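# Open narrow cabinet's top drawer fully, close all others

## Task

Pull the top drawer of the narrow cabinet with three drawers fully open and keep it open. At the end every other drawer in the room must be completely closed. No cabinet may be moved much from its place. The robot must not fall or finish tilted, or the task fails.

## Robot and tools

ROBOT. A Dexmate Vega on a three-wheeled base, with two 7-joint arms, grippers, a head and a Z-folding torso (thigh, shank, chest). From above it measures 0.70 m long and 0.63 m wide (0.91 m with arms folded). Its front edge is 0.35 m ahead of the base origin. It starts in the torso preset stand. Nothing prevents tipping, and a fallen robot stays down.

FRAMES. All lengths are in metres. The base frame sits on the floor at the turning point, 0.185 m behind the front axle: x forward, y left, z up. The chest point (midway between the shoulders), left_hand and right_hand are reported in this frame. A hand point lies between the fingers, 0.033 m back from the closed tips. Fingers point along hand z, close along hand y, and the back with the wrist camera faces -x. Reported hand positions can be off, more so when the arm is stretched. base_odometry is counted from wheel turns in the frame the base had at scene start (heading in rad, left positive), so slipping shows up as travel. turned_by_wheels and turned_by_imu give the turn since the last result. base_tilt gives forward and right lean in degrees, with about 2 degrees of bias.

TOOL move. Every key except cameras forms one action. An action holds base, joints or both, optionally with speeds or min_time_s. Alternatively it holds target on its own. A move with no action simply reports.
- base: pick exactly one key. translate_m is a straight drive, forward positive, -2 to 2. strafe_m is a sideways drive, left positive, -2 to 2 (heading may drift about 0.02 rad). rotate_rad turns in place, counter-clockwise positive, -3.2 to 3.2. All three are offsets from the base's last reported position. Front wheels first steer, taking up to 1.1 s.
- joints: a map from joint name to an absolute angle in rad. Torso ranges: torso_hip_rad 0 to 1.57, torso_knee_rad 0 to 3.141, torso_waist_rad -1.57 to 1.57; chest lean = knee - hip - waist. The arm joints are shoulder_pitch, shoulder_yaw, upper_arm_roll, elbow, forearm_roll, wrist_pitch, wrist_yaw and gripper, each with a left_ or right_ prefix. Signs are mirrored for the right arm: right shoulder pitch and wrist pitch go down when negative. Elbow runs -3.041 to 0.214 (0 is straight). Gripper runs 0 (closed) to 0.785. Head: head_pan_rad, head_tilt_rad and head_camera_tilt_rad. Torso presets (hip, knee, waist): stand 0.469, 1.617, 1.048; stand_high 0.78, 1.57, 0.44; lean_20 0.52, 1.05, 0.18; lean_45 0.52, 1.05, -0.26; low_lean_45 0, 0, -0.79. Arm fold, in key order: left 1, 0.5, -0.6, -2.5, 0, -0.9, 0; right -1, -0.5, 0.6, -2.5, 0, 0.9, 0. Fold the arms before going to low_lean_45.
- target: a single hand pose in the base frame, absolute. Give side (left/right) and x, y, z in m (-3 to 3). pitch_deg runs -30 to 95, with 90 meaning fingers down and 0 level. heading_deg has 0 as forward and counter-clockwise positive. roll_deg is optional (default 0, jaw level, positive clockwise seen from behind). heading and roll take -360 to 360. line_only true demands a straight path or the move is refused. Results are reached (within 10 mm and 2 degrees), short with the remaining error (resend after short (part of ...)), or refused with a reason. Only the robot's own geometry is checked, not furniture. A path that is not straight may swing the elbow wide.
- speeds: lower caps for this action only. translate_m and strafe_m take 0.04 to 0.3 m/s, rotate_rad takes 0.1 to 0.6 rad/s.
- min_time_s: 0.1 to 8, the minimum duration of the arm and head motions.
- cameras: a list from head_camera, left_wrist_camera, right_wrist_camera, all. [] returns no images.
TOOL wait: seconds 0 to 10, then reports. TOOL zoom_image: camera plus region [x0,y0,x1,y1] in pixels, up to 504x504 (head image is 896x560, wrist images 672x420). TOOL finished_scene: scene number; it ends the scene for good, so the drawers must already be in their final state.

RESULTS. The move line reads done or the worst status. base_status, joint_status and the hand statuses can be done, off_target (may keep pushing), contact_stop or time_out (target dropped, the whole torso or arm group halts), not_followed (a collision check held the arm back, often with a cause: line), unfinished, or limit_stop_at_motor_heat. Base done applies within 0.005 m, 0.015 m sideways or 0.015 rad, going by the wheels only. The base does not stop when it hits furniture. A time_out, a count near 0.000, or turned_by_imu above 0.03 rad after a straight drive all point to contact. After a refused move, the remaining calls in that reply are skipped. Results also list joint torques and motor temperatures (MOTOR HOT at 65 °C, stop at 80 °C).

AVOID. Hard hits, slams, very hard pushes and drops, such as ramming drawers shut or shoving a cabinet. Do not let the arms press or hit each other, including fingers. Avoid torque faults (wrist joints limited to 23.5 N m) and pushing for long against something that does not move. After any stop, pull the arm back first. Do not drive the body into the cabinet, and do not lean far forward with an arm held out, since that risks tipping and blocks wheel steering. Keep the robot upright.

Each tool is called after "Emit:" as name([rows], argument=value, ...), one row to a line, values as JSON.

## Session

Emit:
move(joints={"head_camera_tilt_rad":0.4,"head_pan_rad":2.2}, cameras=["head_camera"])

Scene clock: 2.13 s.
Joint torques (N m): left_arm=[4.5 -0.18 -1.3 -1.94 0.17 -2.01 0.01] | right_arm=[-3.71 -1.3 0.44 -3.36 0.14 2.42 -0.1]
Motor temperatures (°C): left_arm=[31 31 31 26 40 35 41] | right_arm=[29 27 32 31 36 36 33]
move: done
base_odometry: x=+0.000 y=+0.000 heading=+0.000
turned_by_wheels: +0.000
turned_by_imu: +0.000
base_tilt: forward=+0.0 right=+0.7
base_status: not commanded
joint_positions: torso_hip_rad=+0.469 torso_knee_rad=+1.617 torso_waist_rad=+1.048 left_shoulder_pitch_rad=+2.199 left_shoulder_yaw_rad=+0.008 left_upper_arm_roll_rad=-0.009 left_elbow_rad=-1.083 left_forearm_roll_rad=+0.016 left_wrist_pitch_rad=-0.484 left_wrist_yaw_rad=+0.004 left_gripper_rad=+0.005 right_shoulder_pitch_rad=-2.209 right_shoulder_yaw_rad=+0.017 right_upper_arm_roll_rad=-0.013 right_elbow_rad=-1.119 right_forearm_roll_rad=-0.015 right_wrist_pitch_rad=+0.484 right_wrist_yaw_rad=-0.019 right_gripper_rad=+0.005 head_pan_rad=+2.200 head_tilt_rad=+0.000 head_camera_tilt_rad=+0.400
joint_status: all done
chest: x=-0.0111 y=+0.0000 z=+1.4155 quat_wxyz=(+0.999, +0.000, +0.050, +0.000) (m; base frame)
left_hand: x=+0.1862 y=+0.2374 z=+0.5952 quat_wxyz=(+0.407, +0.009, +0.913, +0.007) pitch_deg=+41.9 heading_deg=+0.4 roll_deg=+1.6 back=up (m; base frame)
right_hand: x=+0.1977 y=-0.2171 z=+0.6067 quat_wxyz=(+0.419, +0.002, +0.908, +0.001) pitch_deg=+40.4 heading_deg=+0.0 roll_deg=+0.2 back=up (m; base frame)
pictures: head_camera

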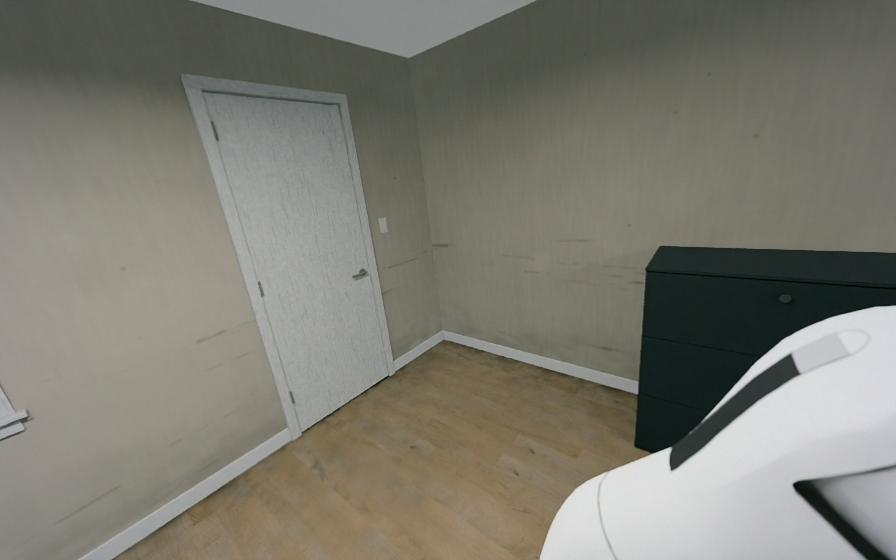

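Emit:
move(joints={"head_pan_rad":-2.4}, cameras=["head_camera"])

Emit:
move(joints={"head_pan_rad":-0.7}, cameras=["head_camera"])

Scene clock: 6.17 s.
Joint torques (N m): left_arm=[6.02 1.09 -1.26 -3.31 0.12 -1.61 0.16] | right_arm=[-4.38 -1.54 -0.05 -2.65 0.12 3.05 -0.1]
Motor temperatures (°C): left_arm=[31 31 31 26 40 35 41] | right_arm=[29 27 32 31 36 36 33]
move: done
base_odometry: x=+0.000 y=+0.000 heading=+0.000
turned_by_wheels: +0.000
turned_by_imu: +0.000
base_tilt: forward=+0.0 right=+0.7
base_status: not commanded
joint_positions: torso_hip_rad=+0.469 torso_knee_rad=+1.617 torso_waist_rad=+1.048 left_shoulder_pitch_rad=+2.199 left_shoulder_yaw_rad=+0.008 left_upper_arm_roll_rad=-0.009 left_elbow_rad=-1.083 left_forearm_roll_rad=+0.016 left_wrist_pitch_rad=-0.484 left_wrist_yaw_rad=+0.004 left_gripper_rad=+0.005 right_shoulder_pitch_rad=-2.209 right_shoulder_yaw_rad=+0.017 right_upper_arm_roll_rad=-0.013 right_elbow_rad=-1.119 right_forearm_roll_rad=-0.015 right_wrist_pitch_rad=+0.484 right_wrist_yaw_rad=-0.019 right_gripper_rad=+0.005 head_pan_rad=-2.400 head_tilt_rad=+0.000 head_camera_tilt_rad=+0.400
joint_status: all done
chest: x=-0.0111 y=+0.0000 z=+1.4155 quat_wxyz=(+0.999, +0.000, +0.050, +0.000) (m; base frame)
left_hand: x=+0.1862 y=+0.2374 z=+0.5952 quat_wxyz=(+0.407, +0.009, +0.913, +0.007) pitch_deg=+41.9 heading_deg=+0.4 roll_deg=+1.6 back=up (m; base frame)
right_hand: x=+0.1977 y=-0.2171 z=+0.6067 quat_wxyz=(+0.419, +0.002, +0.908, +0.001) pitch_deg=+40.4 heading_deg=+0.0 roll_deg=+0.2 back=up (m; base frame)
pictures: head_camera

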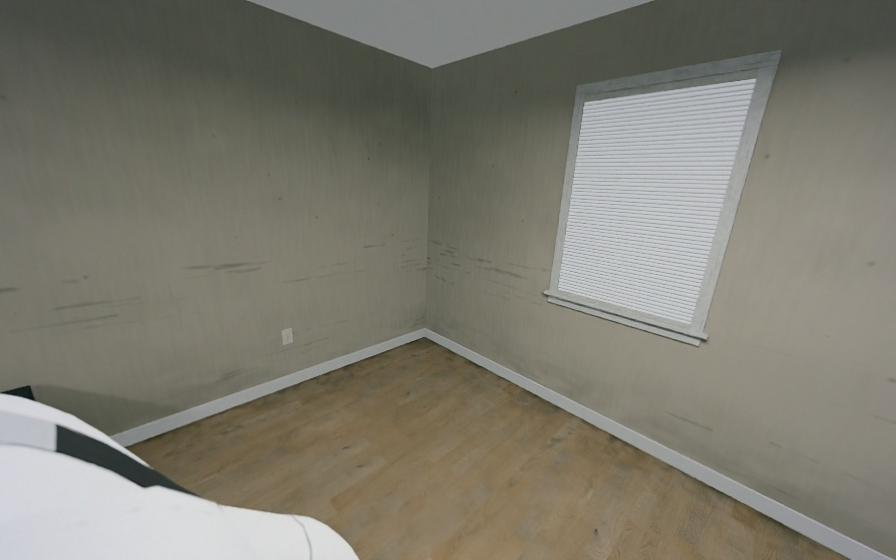

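Scene clock: 7.97 s.
Joint torques (N m): left_arm=[5.78 -0.63 -1.79 -1.38 -0.09 -2.4 0.2] | right_arm=[-4.81 -1.09 0.78 -2.39 0.23 2.77 -0.13]
Motor temperatures (°C): left_arm=[31 31 31 26 40 35 41] | right_arm=[29 27 32 31 36 36 33]
move: done
base_odometry: x=+0.000 y=+0.000 heading=+0.000
turned_by_wheels: +0.000
turned_by_imu: +0.000
base_tilt: forward=+0.1 right=+0.8
base_status: not commanded
joint_positions: torso_hip_rad=+0.469 torso_knee_rad=+1.617 torso_waist_rad=+1.048 left_shoulder_pitch_rad=+2.199 left_shoulder_yaw_rad=+0.008 left_upper_arm_roll_rad=-0.009 left_elbow_rad=-1.083 left_forearm_roll_rad=+0.016 left_wrist_pitch_rad=-0.484 left_wrist_yaw_rad=+0.004 left_gripper_rad=+0.005 right_shoulder_pitch_rad=-2.209 right_shoulder_yaw_rad=+0.017 right_upper_arm_roll_rad=-0.013 right_elbow_rad=-1.119 right_forearm_roll_rad=-0.015 right_wrist_pitch_rad=+0.484 right_wrist_yaw_rad=-0.019 right_gripper_rad=+0.005 head_pan_rad=-0.700 head_tilt_rad=+0.000 head_camera_tilt_rad=+0.400
joint_status: all done
chest: x=-0.0111 y=+0.0000 z=+1.4155 quat_wxyz=(+0.999, +0.000, +0.050, +0.000) (m; base frame)
left_hand: x=+0.1862 y=+0.2374 z=+0.5952 quat_wxyz=(+0.407, +0.009, +0.913, +0.007) pitch_deg=+41.9 heading_deg=+0.4 roll_deg=+1.6 back=up (m; base frame)
right_hand: x=+0.1977 y=-0.2171 z=+0.6067 quat_wxyz=(+0.419, +0.002, +0.908, +0.001) pitch_deg=+40.4 heading_deg=+0.0 roll_deg=+0.2 back=up (m; base frame)
pictures: head_camera

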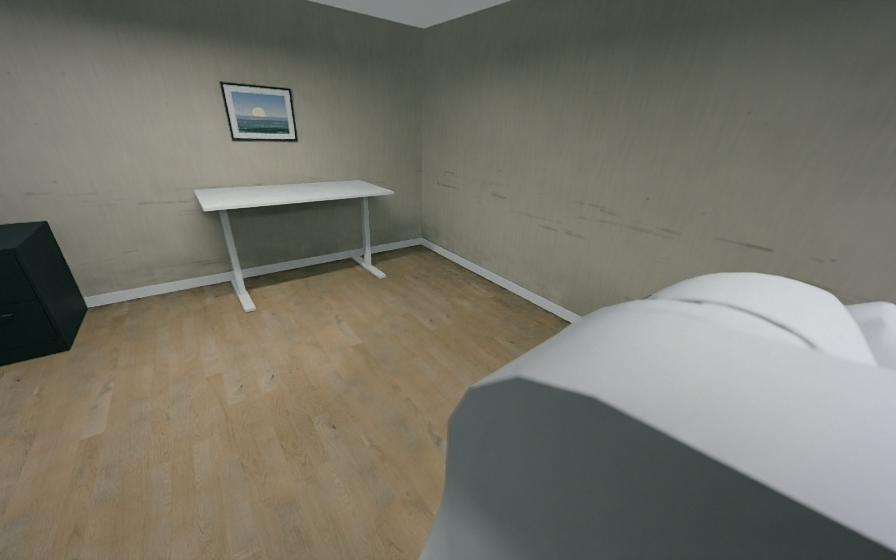

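Emit:
move(base={"rotate_rad":-1.533}, joints={"torso_hip_rad":0.05,"torso_knee_rad":0.7,"torso_waist_rad":0.15,"head_pan_rad":0,"head_camera_tilt_rad":0.2,"left_shoulder_pitch_rad":1.048,"left_shoulder_yaw_rad":0.316,"left_upper_arm_roll_rad":0.769,"left_elbow_rad":-0.872,"left_forearm_roll_rad":0.8,"left_wrist_pitch_rad":0.311,"left_wrist_yaw_rad":0.55,"left_gripper_rad":0.4,"right_shoulder_pitch_rad":-1.7,"right_elbow_rad":-1.4}, cameras=["head_camera"])

Scene clock: 13.53 s.
Joint torques (N m): left_arm=[-16.46 2.83 -0.4 -3.49 1.02 -0.07 1.42] | right_arm=[10.27 -2.17 -0.16 -6.36 0.16 2.56 -0.02]
Motor temperatures (°C): left_arm=[31 31 31 26 40 35 41] | right_arm=[29 27 32 31 36 36 33]
move: done
base_odometry: x=+0.002 y=+0.001 heading=-1.537
turned_by_wheels: -1.537
turned_by_imu: -1.529
base_tilt: forward=+0.0 right=+0.7
base_status: done
joint_positions: torso_hip_rad=+0.050 torso_knee_rad=+0.700 torso_waist_rad=+0.150 left_shoulder_pitch_rad=+1.052 left_shoulder_yaw_rad=+0.315 left_upper_arm_roll_rad=+0.766 left_elbow_rad=-0.873 left_forearm_roll_rad=+0.797 left_wrist_pitch_rad=+0.308 left_wrist_yaw_rad=+0.548 left_gripper_rad=+0.400 right_shoulder_pitch_rad=-1.700 right_shoulder_yaw_rad=+0.017 right_upper_arm_roll_rad=-0.013 right_elbow_rad=-1.400 right_forearm_roll_rad=-0.015 right_wrist_pitch_rad=+0.484 right_wrist_yaw_rad=-0.019 right_gripper_rad=+0.005 head_pan_rad=+0.000 head_tilt_rad=+0.000 head_camera_tilt_rad=+0.200
joint_status: all done
chest: x=+0.0530 y=+0.0000 z=+1.1479 quat_wxyz=(+0.969, +0.000, +0.247, +0.000) (m; base frame)
left_hand: x=+0.5982 y=+0.2195 z=+0.4185 quat_wxyz=(+0.396, +0.585, +0.589, +0.393) pitch_deg=+22.2 heading_deg=+0.0 roll_deg=+89.6 (m; base frame)
right_hand: x=+0.4664 y=-0.2200 z=+0.5051 quat_wxyz=(+0.587, +0.004, +0.810, +0.000) pitch_deg=+18.1 heading_deg=-0.3 roll_deg=+0.3 back=up (m; base frame)
pictures: head_camera

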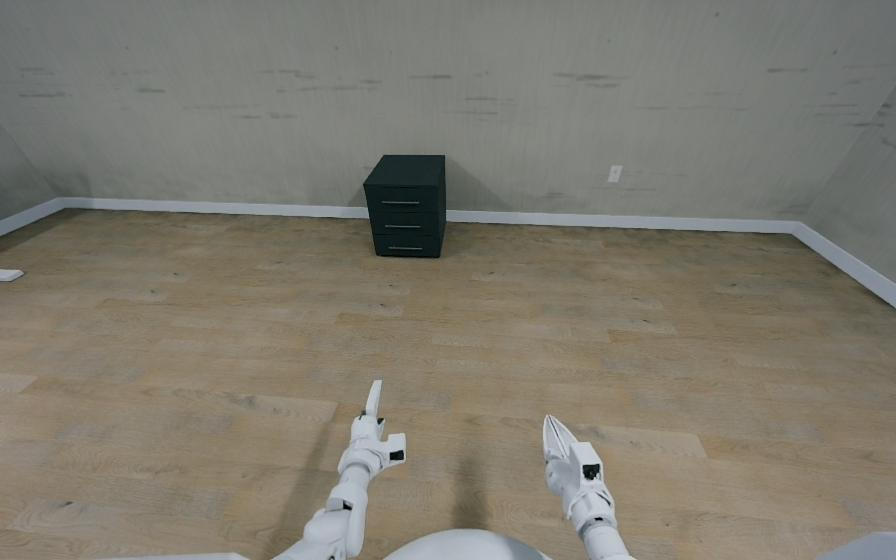

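Emit:
move(base={"rotate_rad":-0.064}, joints={"head_camera_tilt_rad":0.4}, cameras=[])

Emit:
move(base={"strafe_m":0.205}, cameras=[])

Emit:
move(base={"translate_m":1.1}, cameras=["head_camera","left_wrist_camera"])

Scene clock: 14.77 s.
Joint torques (N m): left_arm=[-16.43 3.48 -0.91 -3.56 1.33 0.12 1.4] | right_arm=[10.44 -0.05 0.34 -7.22 -0.04 3.3 -0.06]
Motor temperatures (°C): left_arm=[31 31 31 26 40 35 41] | right_arm=[29 27 32 31 36 36 33]
move: done
base_odometry: x=+0.002 y=+0.001 heading=-1.601
turned_by_wheels: -0.064
turned_by_imu: -0.063
base_tilt: forward=+0.1 right=+0.7
base_status: done
joint_positions: torso_hip_rad=+0.050 torso_knee_rad=+0.700 torso_waist_rad=+0.150 left_shoulder_pitch_rad=+1.048 left_shoulder_yaw_rad=+0.316 left_upper_arm_roll_rad=+0.769 left_elbow_rad=-0.872 left_forearm_roll_rad=+0.800 left_wrist_pitch_rad=+0.311 left_wrist_yaw_rad=+0.550 left_gripper_rad=+0.400 right_shoulder_pitch_rad=-1.700 right_shoulder_yaw_rad=+0.017 right_upper_arm_roll_rad=-0.013 right_elbow_rad=-1.400 right_forearm_roll_rad=-0.015 right_wrist_pitch_rad=+0.484 right_wrist_yaw_rad=-0.019 right_gripper_rad=+0.005 head_pan_rad=+0.000 head_tilt_rad=+0.000 head_camera_tilt_rad=+0.400
joint_status: all done
chest: x=+0.0530 y=+0.0000 z=+1.1479 quat_wxyz=(+0.969, +0.000, +0.247, +0.000) (m; base frame)
left_hand: x=+0.6004 y=+0.2199 z=+0.4206 quat_wxyz=(+0.396, +0.586, +0.586, +0.396) pitch_deg=+21.9 heading_deg=+0.0 roll_deg=+90.0 (m; base frame)
right_hand: x=+0.4664 y=-0.2200 z=+0.5052 quat_wxyz=(+0.587, +0.004, +0.810, +0.000) pitch_deg=+18.1 heading_deg=-0.3 roll_deg=+0.3 back=up (m; base frame)
pictures: none
No camera images: "cameras" was empty.

Scene clock: 17.50 s.
Joint torques (N m): left_arm=[-15.59 1.98 -1.13 -3.23 1.03 0.21 1.06] | right_arm=[10.47 -1.52 -0.09 -6.39 0.03 2.49 0.03]
Motor temperatures (°C): left_arm=[31 31 31 26 40 35 41] | right_arm=[29 27 32 31 36 36 33]
move: done
base_odometry: x=+0.206 y=-0.005 heading=-1.596
turned_by_wheels: +0.005
turned_by_imu: +0.002
base_tilt: forward=+0.1 right=+0.7
base_status: done
joint_positions: torso_hip_rad=+0.050 torso_knee_rad=+0.700 torso_waist_rad=+0.150 left_shoulder_pitch_rad=+1.048 left_shoulder_yaw_rad=+0.316 left_upper_arm_roll_rad=+0.769 left_elbow_rad=-0.872 left_forearm_roll_rad=+0.800 left_wrist_pitch_rad=+0.311 left_wrist_yaw_rad=+0.550 left_gripper_rad=+0.400 right_shoulder_pitch_rad=-1.700 right_shoulder_yaw_rad=+0.017 right_upper_arm_roll_rad=-0.013 right_elbow_rad=-1.400 right_forearm_roll_rad=-0.015 right_wrist_pitch_rad=+0.484 right_wrist_yaw_rad=-0.019 right_gripper_rad=+0.005 head_pan_rad=+0.000 head_tilt_rad=+0.000 head_camera_tilt_rad=+0.400
joint_status: not commanded
chest: x=+0.0530 y=+0.0000 z=+1.1479 quat_wxyz=(+0.969, +0.000, +0.247, +0.000) (m; base frame)
left_hand: x=+0.6005 y=+0.2200 z=+0.4207 quat_wxyz=(+0.396, +0.586, +0.586, +0.396) pitch_deg=+21.9 heading_deg=+0.0 roll_deg=+90.0 (m; base frame)
right_hand: x=+0.4664 y=-0.2200 z=+0.5052 quat_wxyz=(+0.587, +0.004, +0.810, +0.000) pitch_deg=+18.1 heading_deg=-0.3 roll_deg=+0.3 back=up (m; base frame)
pictures: none
No camera images: "cameras" was empty.

Scene clock: 23.40 s.
Joint torques (N m): left_arm=[-14.42 1.19 -0.94 -3.27 0.7 -0.57 1.43] | right_arm=[9.07 -0.97 0.17 -5.62 -0.1 3.51 -0.02]
Motor temperatures (°C): left_arm=[31 31 31 26 40 35 41] | right_arm=[30 27 32 31 36 36 33]
move: done
base_odometry: x=+0.179 y=-1.104 heading=-1.597
turned_by_wheels: -0.001
turned_by_imu: -0.003
base_tilt: forward=+0.0 right=+0.7
base_status: done
joint_positions: torso_hip_rad=+0.050 torso_knee_rad=+0.700 torso_waist_rad=+0.150 left_shoulder_pitch_rad=+1.048 left_shoulder_yaw_rad=+0.316 left_upper_arm_roll_rad=+0.769 left_elbow_rad=-0.872 left_forearm_roll_rad=+0.800 left_wrist_pitch_rad=+0.311 left_wrist_yaw_rad=+0.550 left_gripper_rad=+0.400 right_shoulder_pitch_rad=-1.700 right_shoulder_yaw_rad=+0.017 right_upper_arm_roll_rad=-0.013 right_elbow_rad=-1.400 right_forearm_roll_rad=-0.015 right_wrist_pitch_rad=+0.484 right_wrist_yaw_rad=-0.019 right_gripper_rad=+0.005 head_pan_rad=+0.000 head_tilt_rad=+0.000 head_camera_tilt_rad=+0.400
joint_status: not commanded
chest: x=+0.0531 y=+0.0000 z=+1.1479 quat_wxyz=(+0.969, +0.000, +0.247, +0.000) (m; base frame)
left_hand: x=+0.6006 y=+0.2200 z=+0.4207 quat_wxyz=(+0.396, +0.586, +0.586, +0.396) pitch_deg=+21.9 heading_deg=+0.0 roll_deg=+90.0 (m; base frame)
right_hand: x=+0.4664 y=-0.2200 z=+0.5051 quat_wxyz=(+0.587, +0.004, +0.810, +0.000) pitch_deg=+18.1 heading_deg=-0.3 roll_deg=+0.3 back=up (m; base frame)
pictures: head_camera, left_wrist_camera

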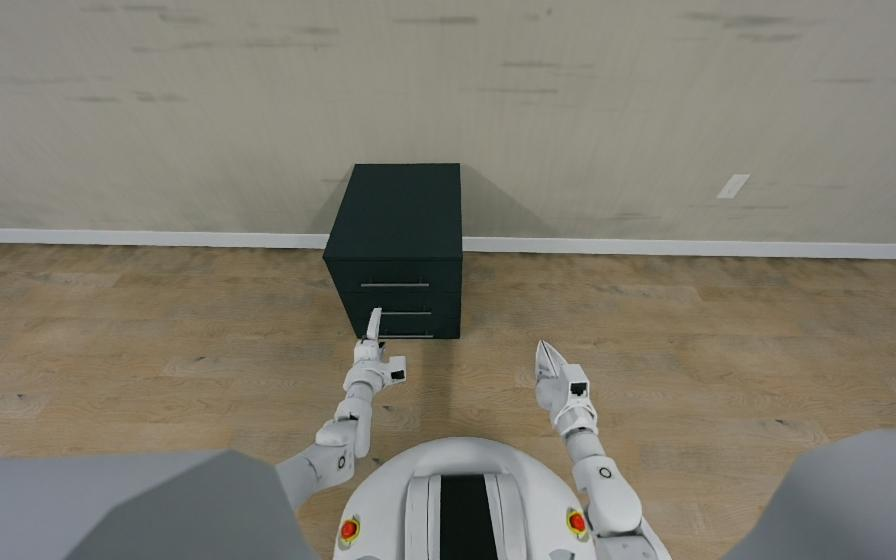

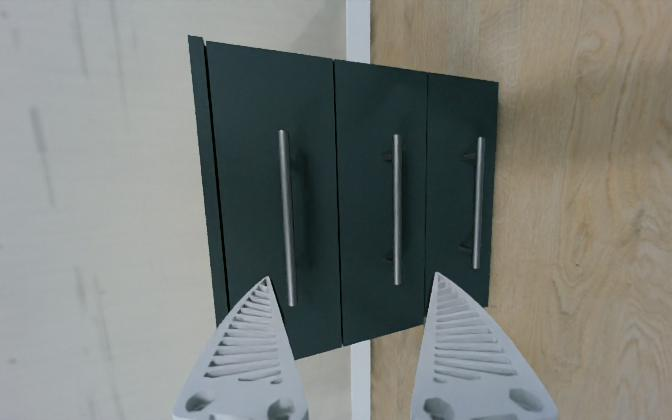

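Emit:
move(base={"translate_m":0.178}, speeds={"translate_m":0.15}, cameras=["left_wrist_camera"])

Emit:
move(joints={"left_gripper_rad":0.0}, cameras=["left_wrist_camera","head_camera"])

Emit:
move(base={"translate_m":-0.34}, speeds={"translate_m":0.14}, cameras=["head_camera"])

Emit:
move(base={"translate_m":-0.12}, speeds={"translate_m":0.06})

Scene clock: 26.07 s.
Joint torques (N m): left_arm=[-20.7 2.42 -4.11 -4.03 0.07 0.38 -1.36] | right_arm=[7.93 0.14 -0.09 -6.34 -0.01 3.13 -0.09]
Motor temperatures (°C): left_arm=[31 31 31 26 40 35 41] | right_arm=[30 27 32 31 36 36 33]
move: done
base_odometry: x=+0.174 y=-1.282 heading=-1.597
turned_by_wheels: +0.000
turned_by_imu: +0.000
base_tilt: forward=+0.0 right=+0.8
base_status: done
joint_positions: torso_hip_rad=+0.050 torso_knee_rad=+0.700 torso_waist_rad=+0.150 left_shoulder_pitch_rad=+1.048 left_shoulder_yaw_rad=+0.316 left_upper_arm_roll_rad=+0.769 left_elbow_rad=-0.872 left_forearm_roll_rad=+0.800 left_wrist_pitch_rad=+0.311 left_wrist_yaw_rad=+0.551 left_gripper_rad=+0.400 right_shoulder_pitch_rad=-1.700 right_shoulder_yaw_rad=+0.017 right_upper_arm_roll_rad=-0.013 right_elbow_rad=-1.400 right_forearm_roll_rad=-0.015 right_wrist_pitch_rad=+0.484 right_wrist_yaw_rad=-0.019 right_gripper_rad=+0.005 head_pan_rad=+0.000 head_tilt_rad=+0.000 head_camera_tilt_rad=+0.400
joint_status: not commanded
chest: x=+0.0528 y=+0.0000 z=+1.1480 quat_wxyz=(+0.969, +0.000, +0.247, +0.000) (m; base frame)
left_hand: x=+0.6005 y=+0.2199 z=+0.4210 quat_wxyz=(+0.396, +0.586, +0.586, +0.396) pitch_deg=+21.9 heading_deg=+0.0 roll_deg=+90.0 (m; base frame)
right_hand: x=+0.4664 y=-0.2200 z=+0.5053 quat_wxyz=(+0.587, +0.004, +0.810, +0.000) pitch_deg=+18.1 heading_deg=-0.3 roll_deg=+0.3 back=up (m; base frame)
pictures: left_wrist_camera

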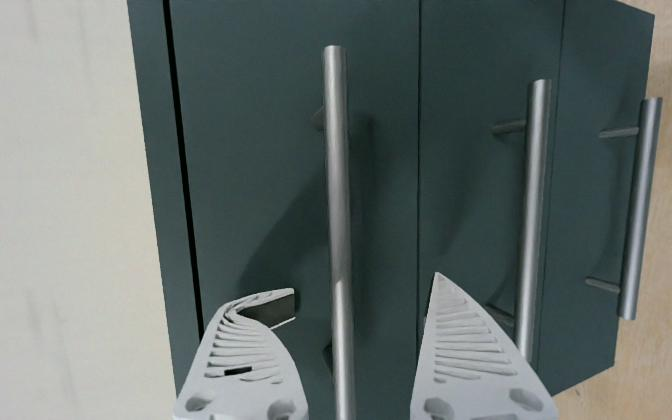

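Scene clock: 27.03 s.
Joint torques (N m): left_arm=[-26.32 0.1 -5.56 -6.94 1.8 -0.1 2.04] | right_arm=[8.78 -1.03 0.33 -6.36 0.07 3.5 0.06]
Motor temperatures (°C): left_arm=[31 31 31 26 40 35 41] | right_arm=[30 27 32 31 36 36 33]
move: done
base_odometry: x=+0.174 y=-1.282 heading=-1.597
turned_by_wheels: +0.000
turned_by_imu: +0.000
base_tilt: forward=+0.1 right=+0.8
base_status: not commanded
joint_positions: torso_hip_rad=+0.050 torso_knee_rad=+0.700 torso_waist_rad=+0.150 left_shoulder_pitch_rad=+1.049 left_shoulder_yaw_rad=+0.316 left_upper_arm_roll_rad=+0.769 left_elbow_rad=-0.872 left_forearm_roll_rad=+0.800 left_wrist_pitch_rad=+0.311 left_wrist_yaw_rad=+0.550 left_gripper_rad=+0.000 right_shoulder_pitch_rad=-1.700 right_shoulder_yaw_rad=+0.017 right_upper_arm_roll_rad=-0.013 right_elbow_rad=-1.400 right_forearm_roll_rad=-0.015 right_wrist_pitch_rad=+0.484 right_wrist_yaw_rad=-0.019 right_gripper_rad=+0.005 head_pan_rad=+0.000 head_tilt_rad=+0.000 head_camera_tilt_rad=+0.400
joint_status: all done
chest: x=+0.0529 y=+0.0000 z=+1.1479 quat_wxyz=(+0.969, +0.000, +0.247, +0.000) (m; base frame)
left_hand: x=+0.6000 y=+0.2200 z=+0.4203 quat_wxyz=(+0.396, +0.586, +0.586, +0.396) pitch_deg=+22.0 heading_deg=+0.0 roll_deg=+90.0 (m; base frame)
right_hand: x=+0.4664 y=-0.2200 z=+0.5052 quat_wxyz=(+0.587, +0.004, +0.810, +0.000) pitch_deg=+18.1 heading_deg=-0.3 roll_deg=+0.3 back=up (m; base frame)
pictures: head_camera, left_wrist_camera

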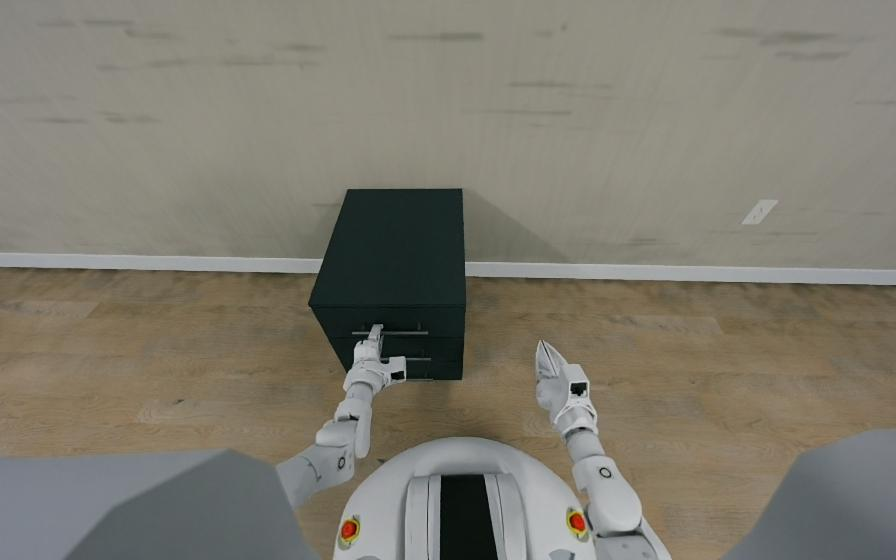

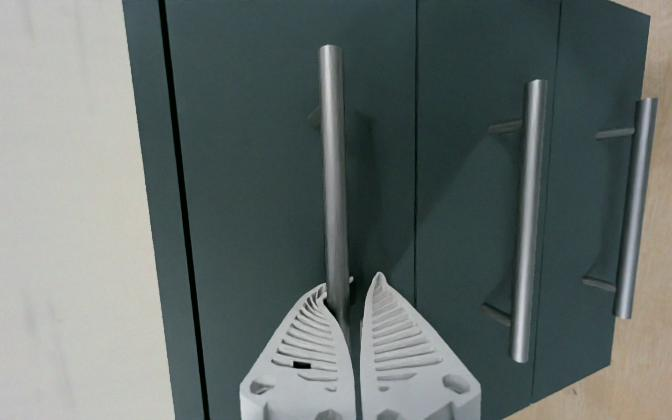

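Scene clock: 30.50 s.
Joint torques (N m): left_arm=[-3.09 -5.97 3.64 -4.13 1.87 -4.06 -1.18] | right_arm=[8.11 0.07 -0.36 -6.28 0.17 2.63 -0.06]
Motor temperatures (°C): left_arm=[31 31 31 26 40 35 41] | right_arm=[30 27 32 31 36 36 33]
move: done
base_odometry: x=+0.183 y=-0.942 heading=-1.598
turned_by_wheels: -0.001
turned_by_imu: +0.000
base_tilt: forward=+0.0 right=+0.7
base_status: done
joint_positions: torso_hip_rad=+0.050 torso_knee_rad=+0.700 torso_waist_rad=+0.150 left_shoulder_pitch_rad=+1.048 left_shoulder_yaw_rad=+0.316 left_upper_arm_roll_rad=+0.768 left_elbow_rad=-0.872 left_forearm_roll_rad=+0.800 left_wrist_pitch_rad=+0.312 left_wrist_yaw_rad=+0.551 left_gripper_rad=+0.000 right_shoulder_pitch_rad=-1.700 right_shoulder_yaw_rad=+0.017 right_upper_arm_roll_rad=-0.013 right_elbow_rad=-1.400 right_forearm_roll_rad=-0.015 right_wrist_pitch_rad=+0.484 right_wrist_yaw_rad=-0.019 right_gripper_rad=+0.005 head_pan_rad=+0.000 head_tilt_rad=+0.000 head_camera_tilt_rad=+0.400
joint_status: not commanded
chest: x=+0.0528 y=+0.0000 z=+1.1480 quat_wxyz=(+0.969, +0.000, +0.247, +0.000) (m; base frame)
left_hand: x=+0.6011 y=+0.2209 z=+0.4215 quat_wxyz=(+0.396, +0.585, +0.586, +0.397) pitch_deg=+21.8 heading_deg=+0.1 roll_deg=-89.9 (m; base frame)
right_hand: x=+0.4664 y=-0.2200 z=+0.5053 quat_wxyz=(+0.587, +0.004, +0.810, +0.000) pitch_deg=+18.1 heading_deg=-0.3 roll_deg=+0.3 back=up (m; base frame)
pictures: head_camera

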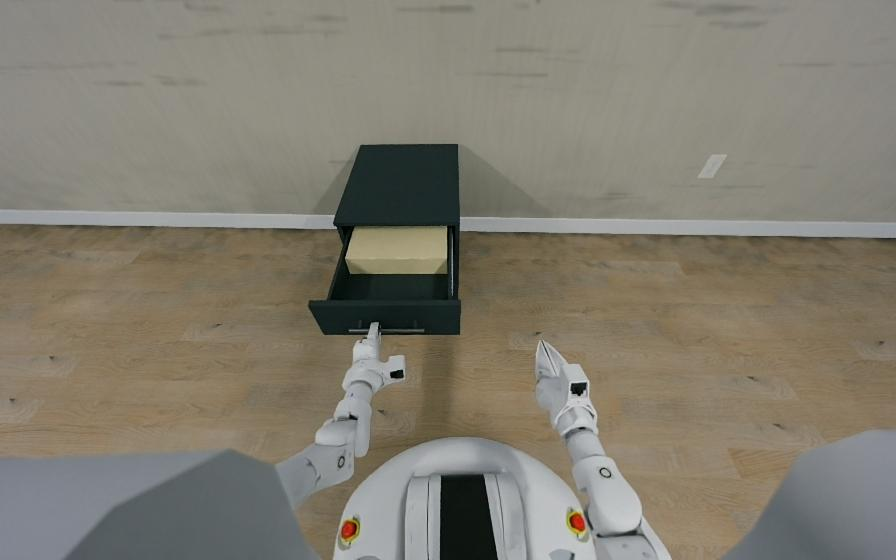

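Scene clock: 33.10 s.
Joint torques (N m): left_arm=[-7.68 -0.71 -0.69 -4.26 0.59 0.34 0.86] | right_arm=[8 -2.23 -0.3 -6.31 0 2.63 -0.27]
Motor temperatures (°C): left_arm=[31 31 31 26 40 35 41] | right_arm=[30 27 32 31 36 36 33]
move: done
base_odometry: x=+0.186 y=-0.822 heading=-1.598
turned_by_wheels: -0.001
turned_by_imu: -0.001
base_tilt: forward=+0.1 right=+0.7
base_status: done
joint_positions: torso_hip_rad=+0.050 torso_knee_rad=+0.700 torso_waist_rad=+0.150 left_shoulder_pitch_rad=+1.048 left_shoulder_yaw_rad=+0.316 left_upper_arm_roll_rad=+0.769 left_elbow_rad=-0.872 left_forearm_roll_rad=+0.800 left_wrist_pitch_rad=+0.311 left_wrist_yaw_rad=+0.550 left_gripper_rad=+0.000 right_shoulder_pitch_rad=-1.700 right_shoulder_yaw_rad=+0.017 right_upper_arm_roll_rad=-0.013 right_elbow_rad=-1.400 right_forearm_roll_rad=-0.015 right_wrist_pitch_rad=+0.484 right_wrist_yaw_rad=-0.019 right_gripper_rad=+0.005 head_pan_rad=+0.000 head_tilt_rad=+0.000 head_camera_tilt_rad=+0.400
joint_status: not commanded
chest: x=+0.0530 y=+0.0000 z=+1.1479 quat_wxyz=(+0.969, +0.000, +0.247, +0.000) (m; base frame)
left_hand: x=+0.6008 y=+0.2201 z=+0.4210 quat_wxyz=(+0.396, +0.586, +0.586, +0.396) pitch_deg=+21.9 heading_deg=+0.0 roll_deg=+90.0 (m; base frame)
right_hand: x=+0.4664 y=-0.2200 z=+0.5052 quat_wxyz=(+0.587, +0.004, +0.810, +0.000) pitch_deg=+18.1 heading_deg=-0.3 roll_deg=+0.3 back=up (m; base frame)
pictures: head_camera, left_wrist_camera, right_wrist_camera

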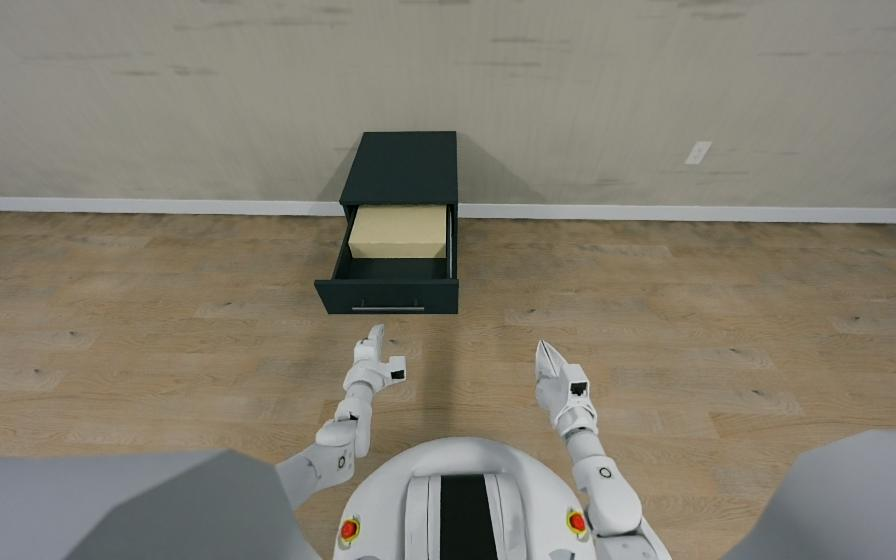

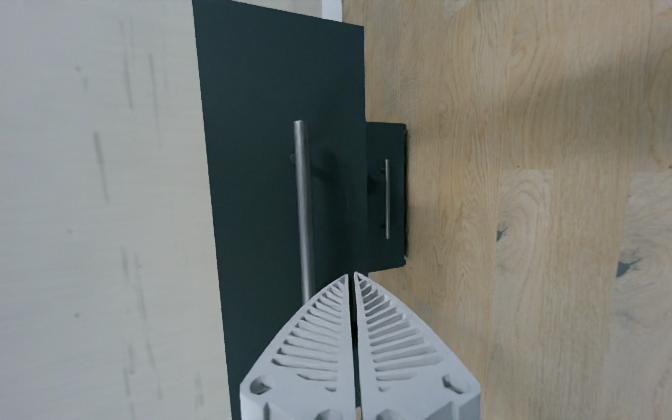

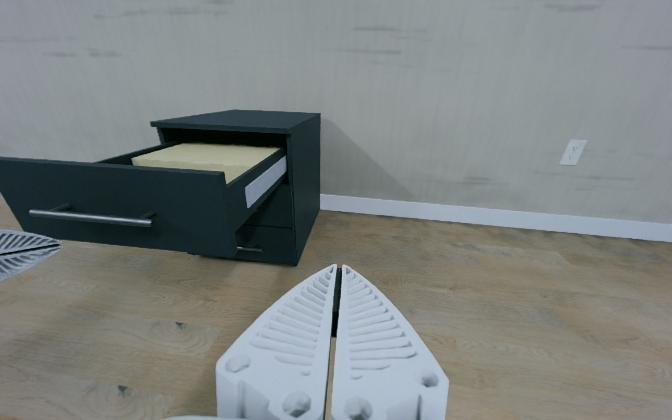

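Emit:
finished_scene(scene=3)

The scene is finished: the task was done.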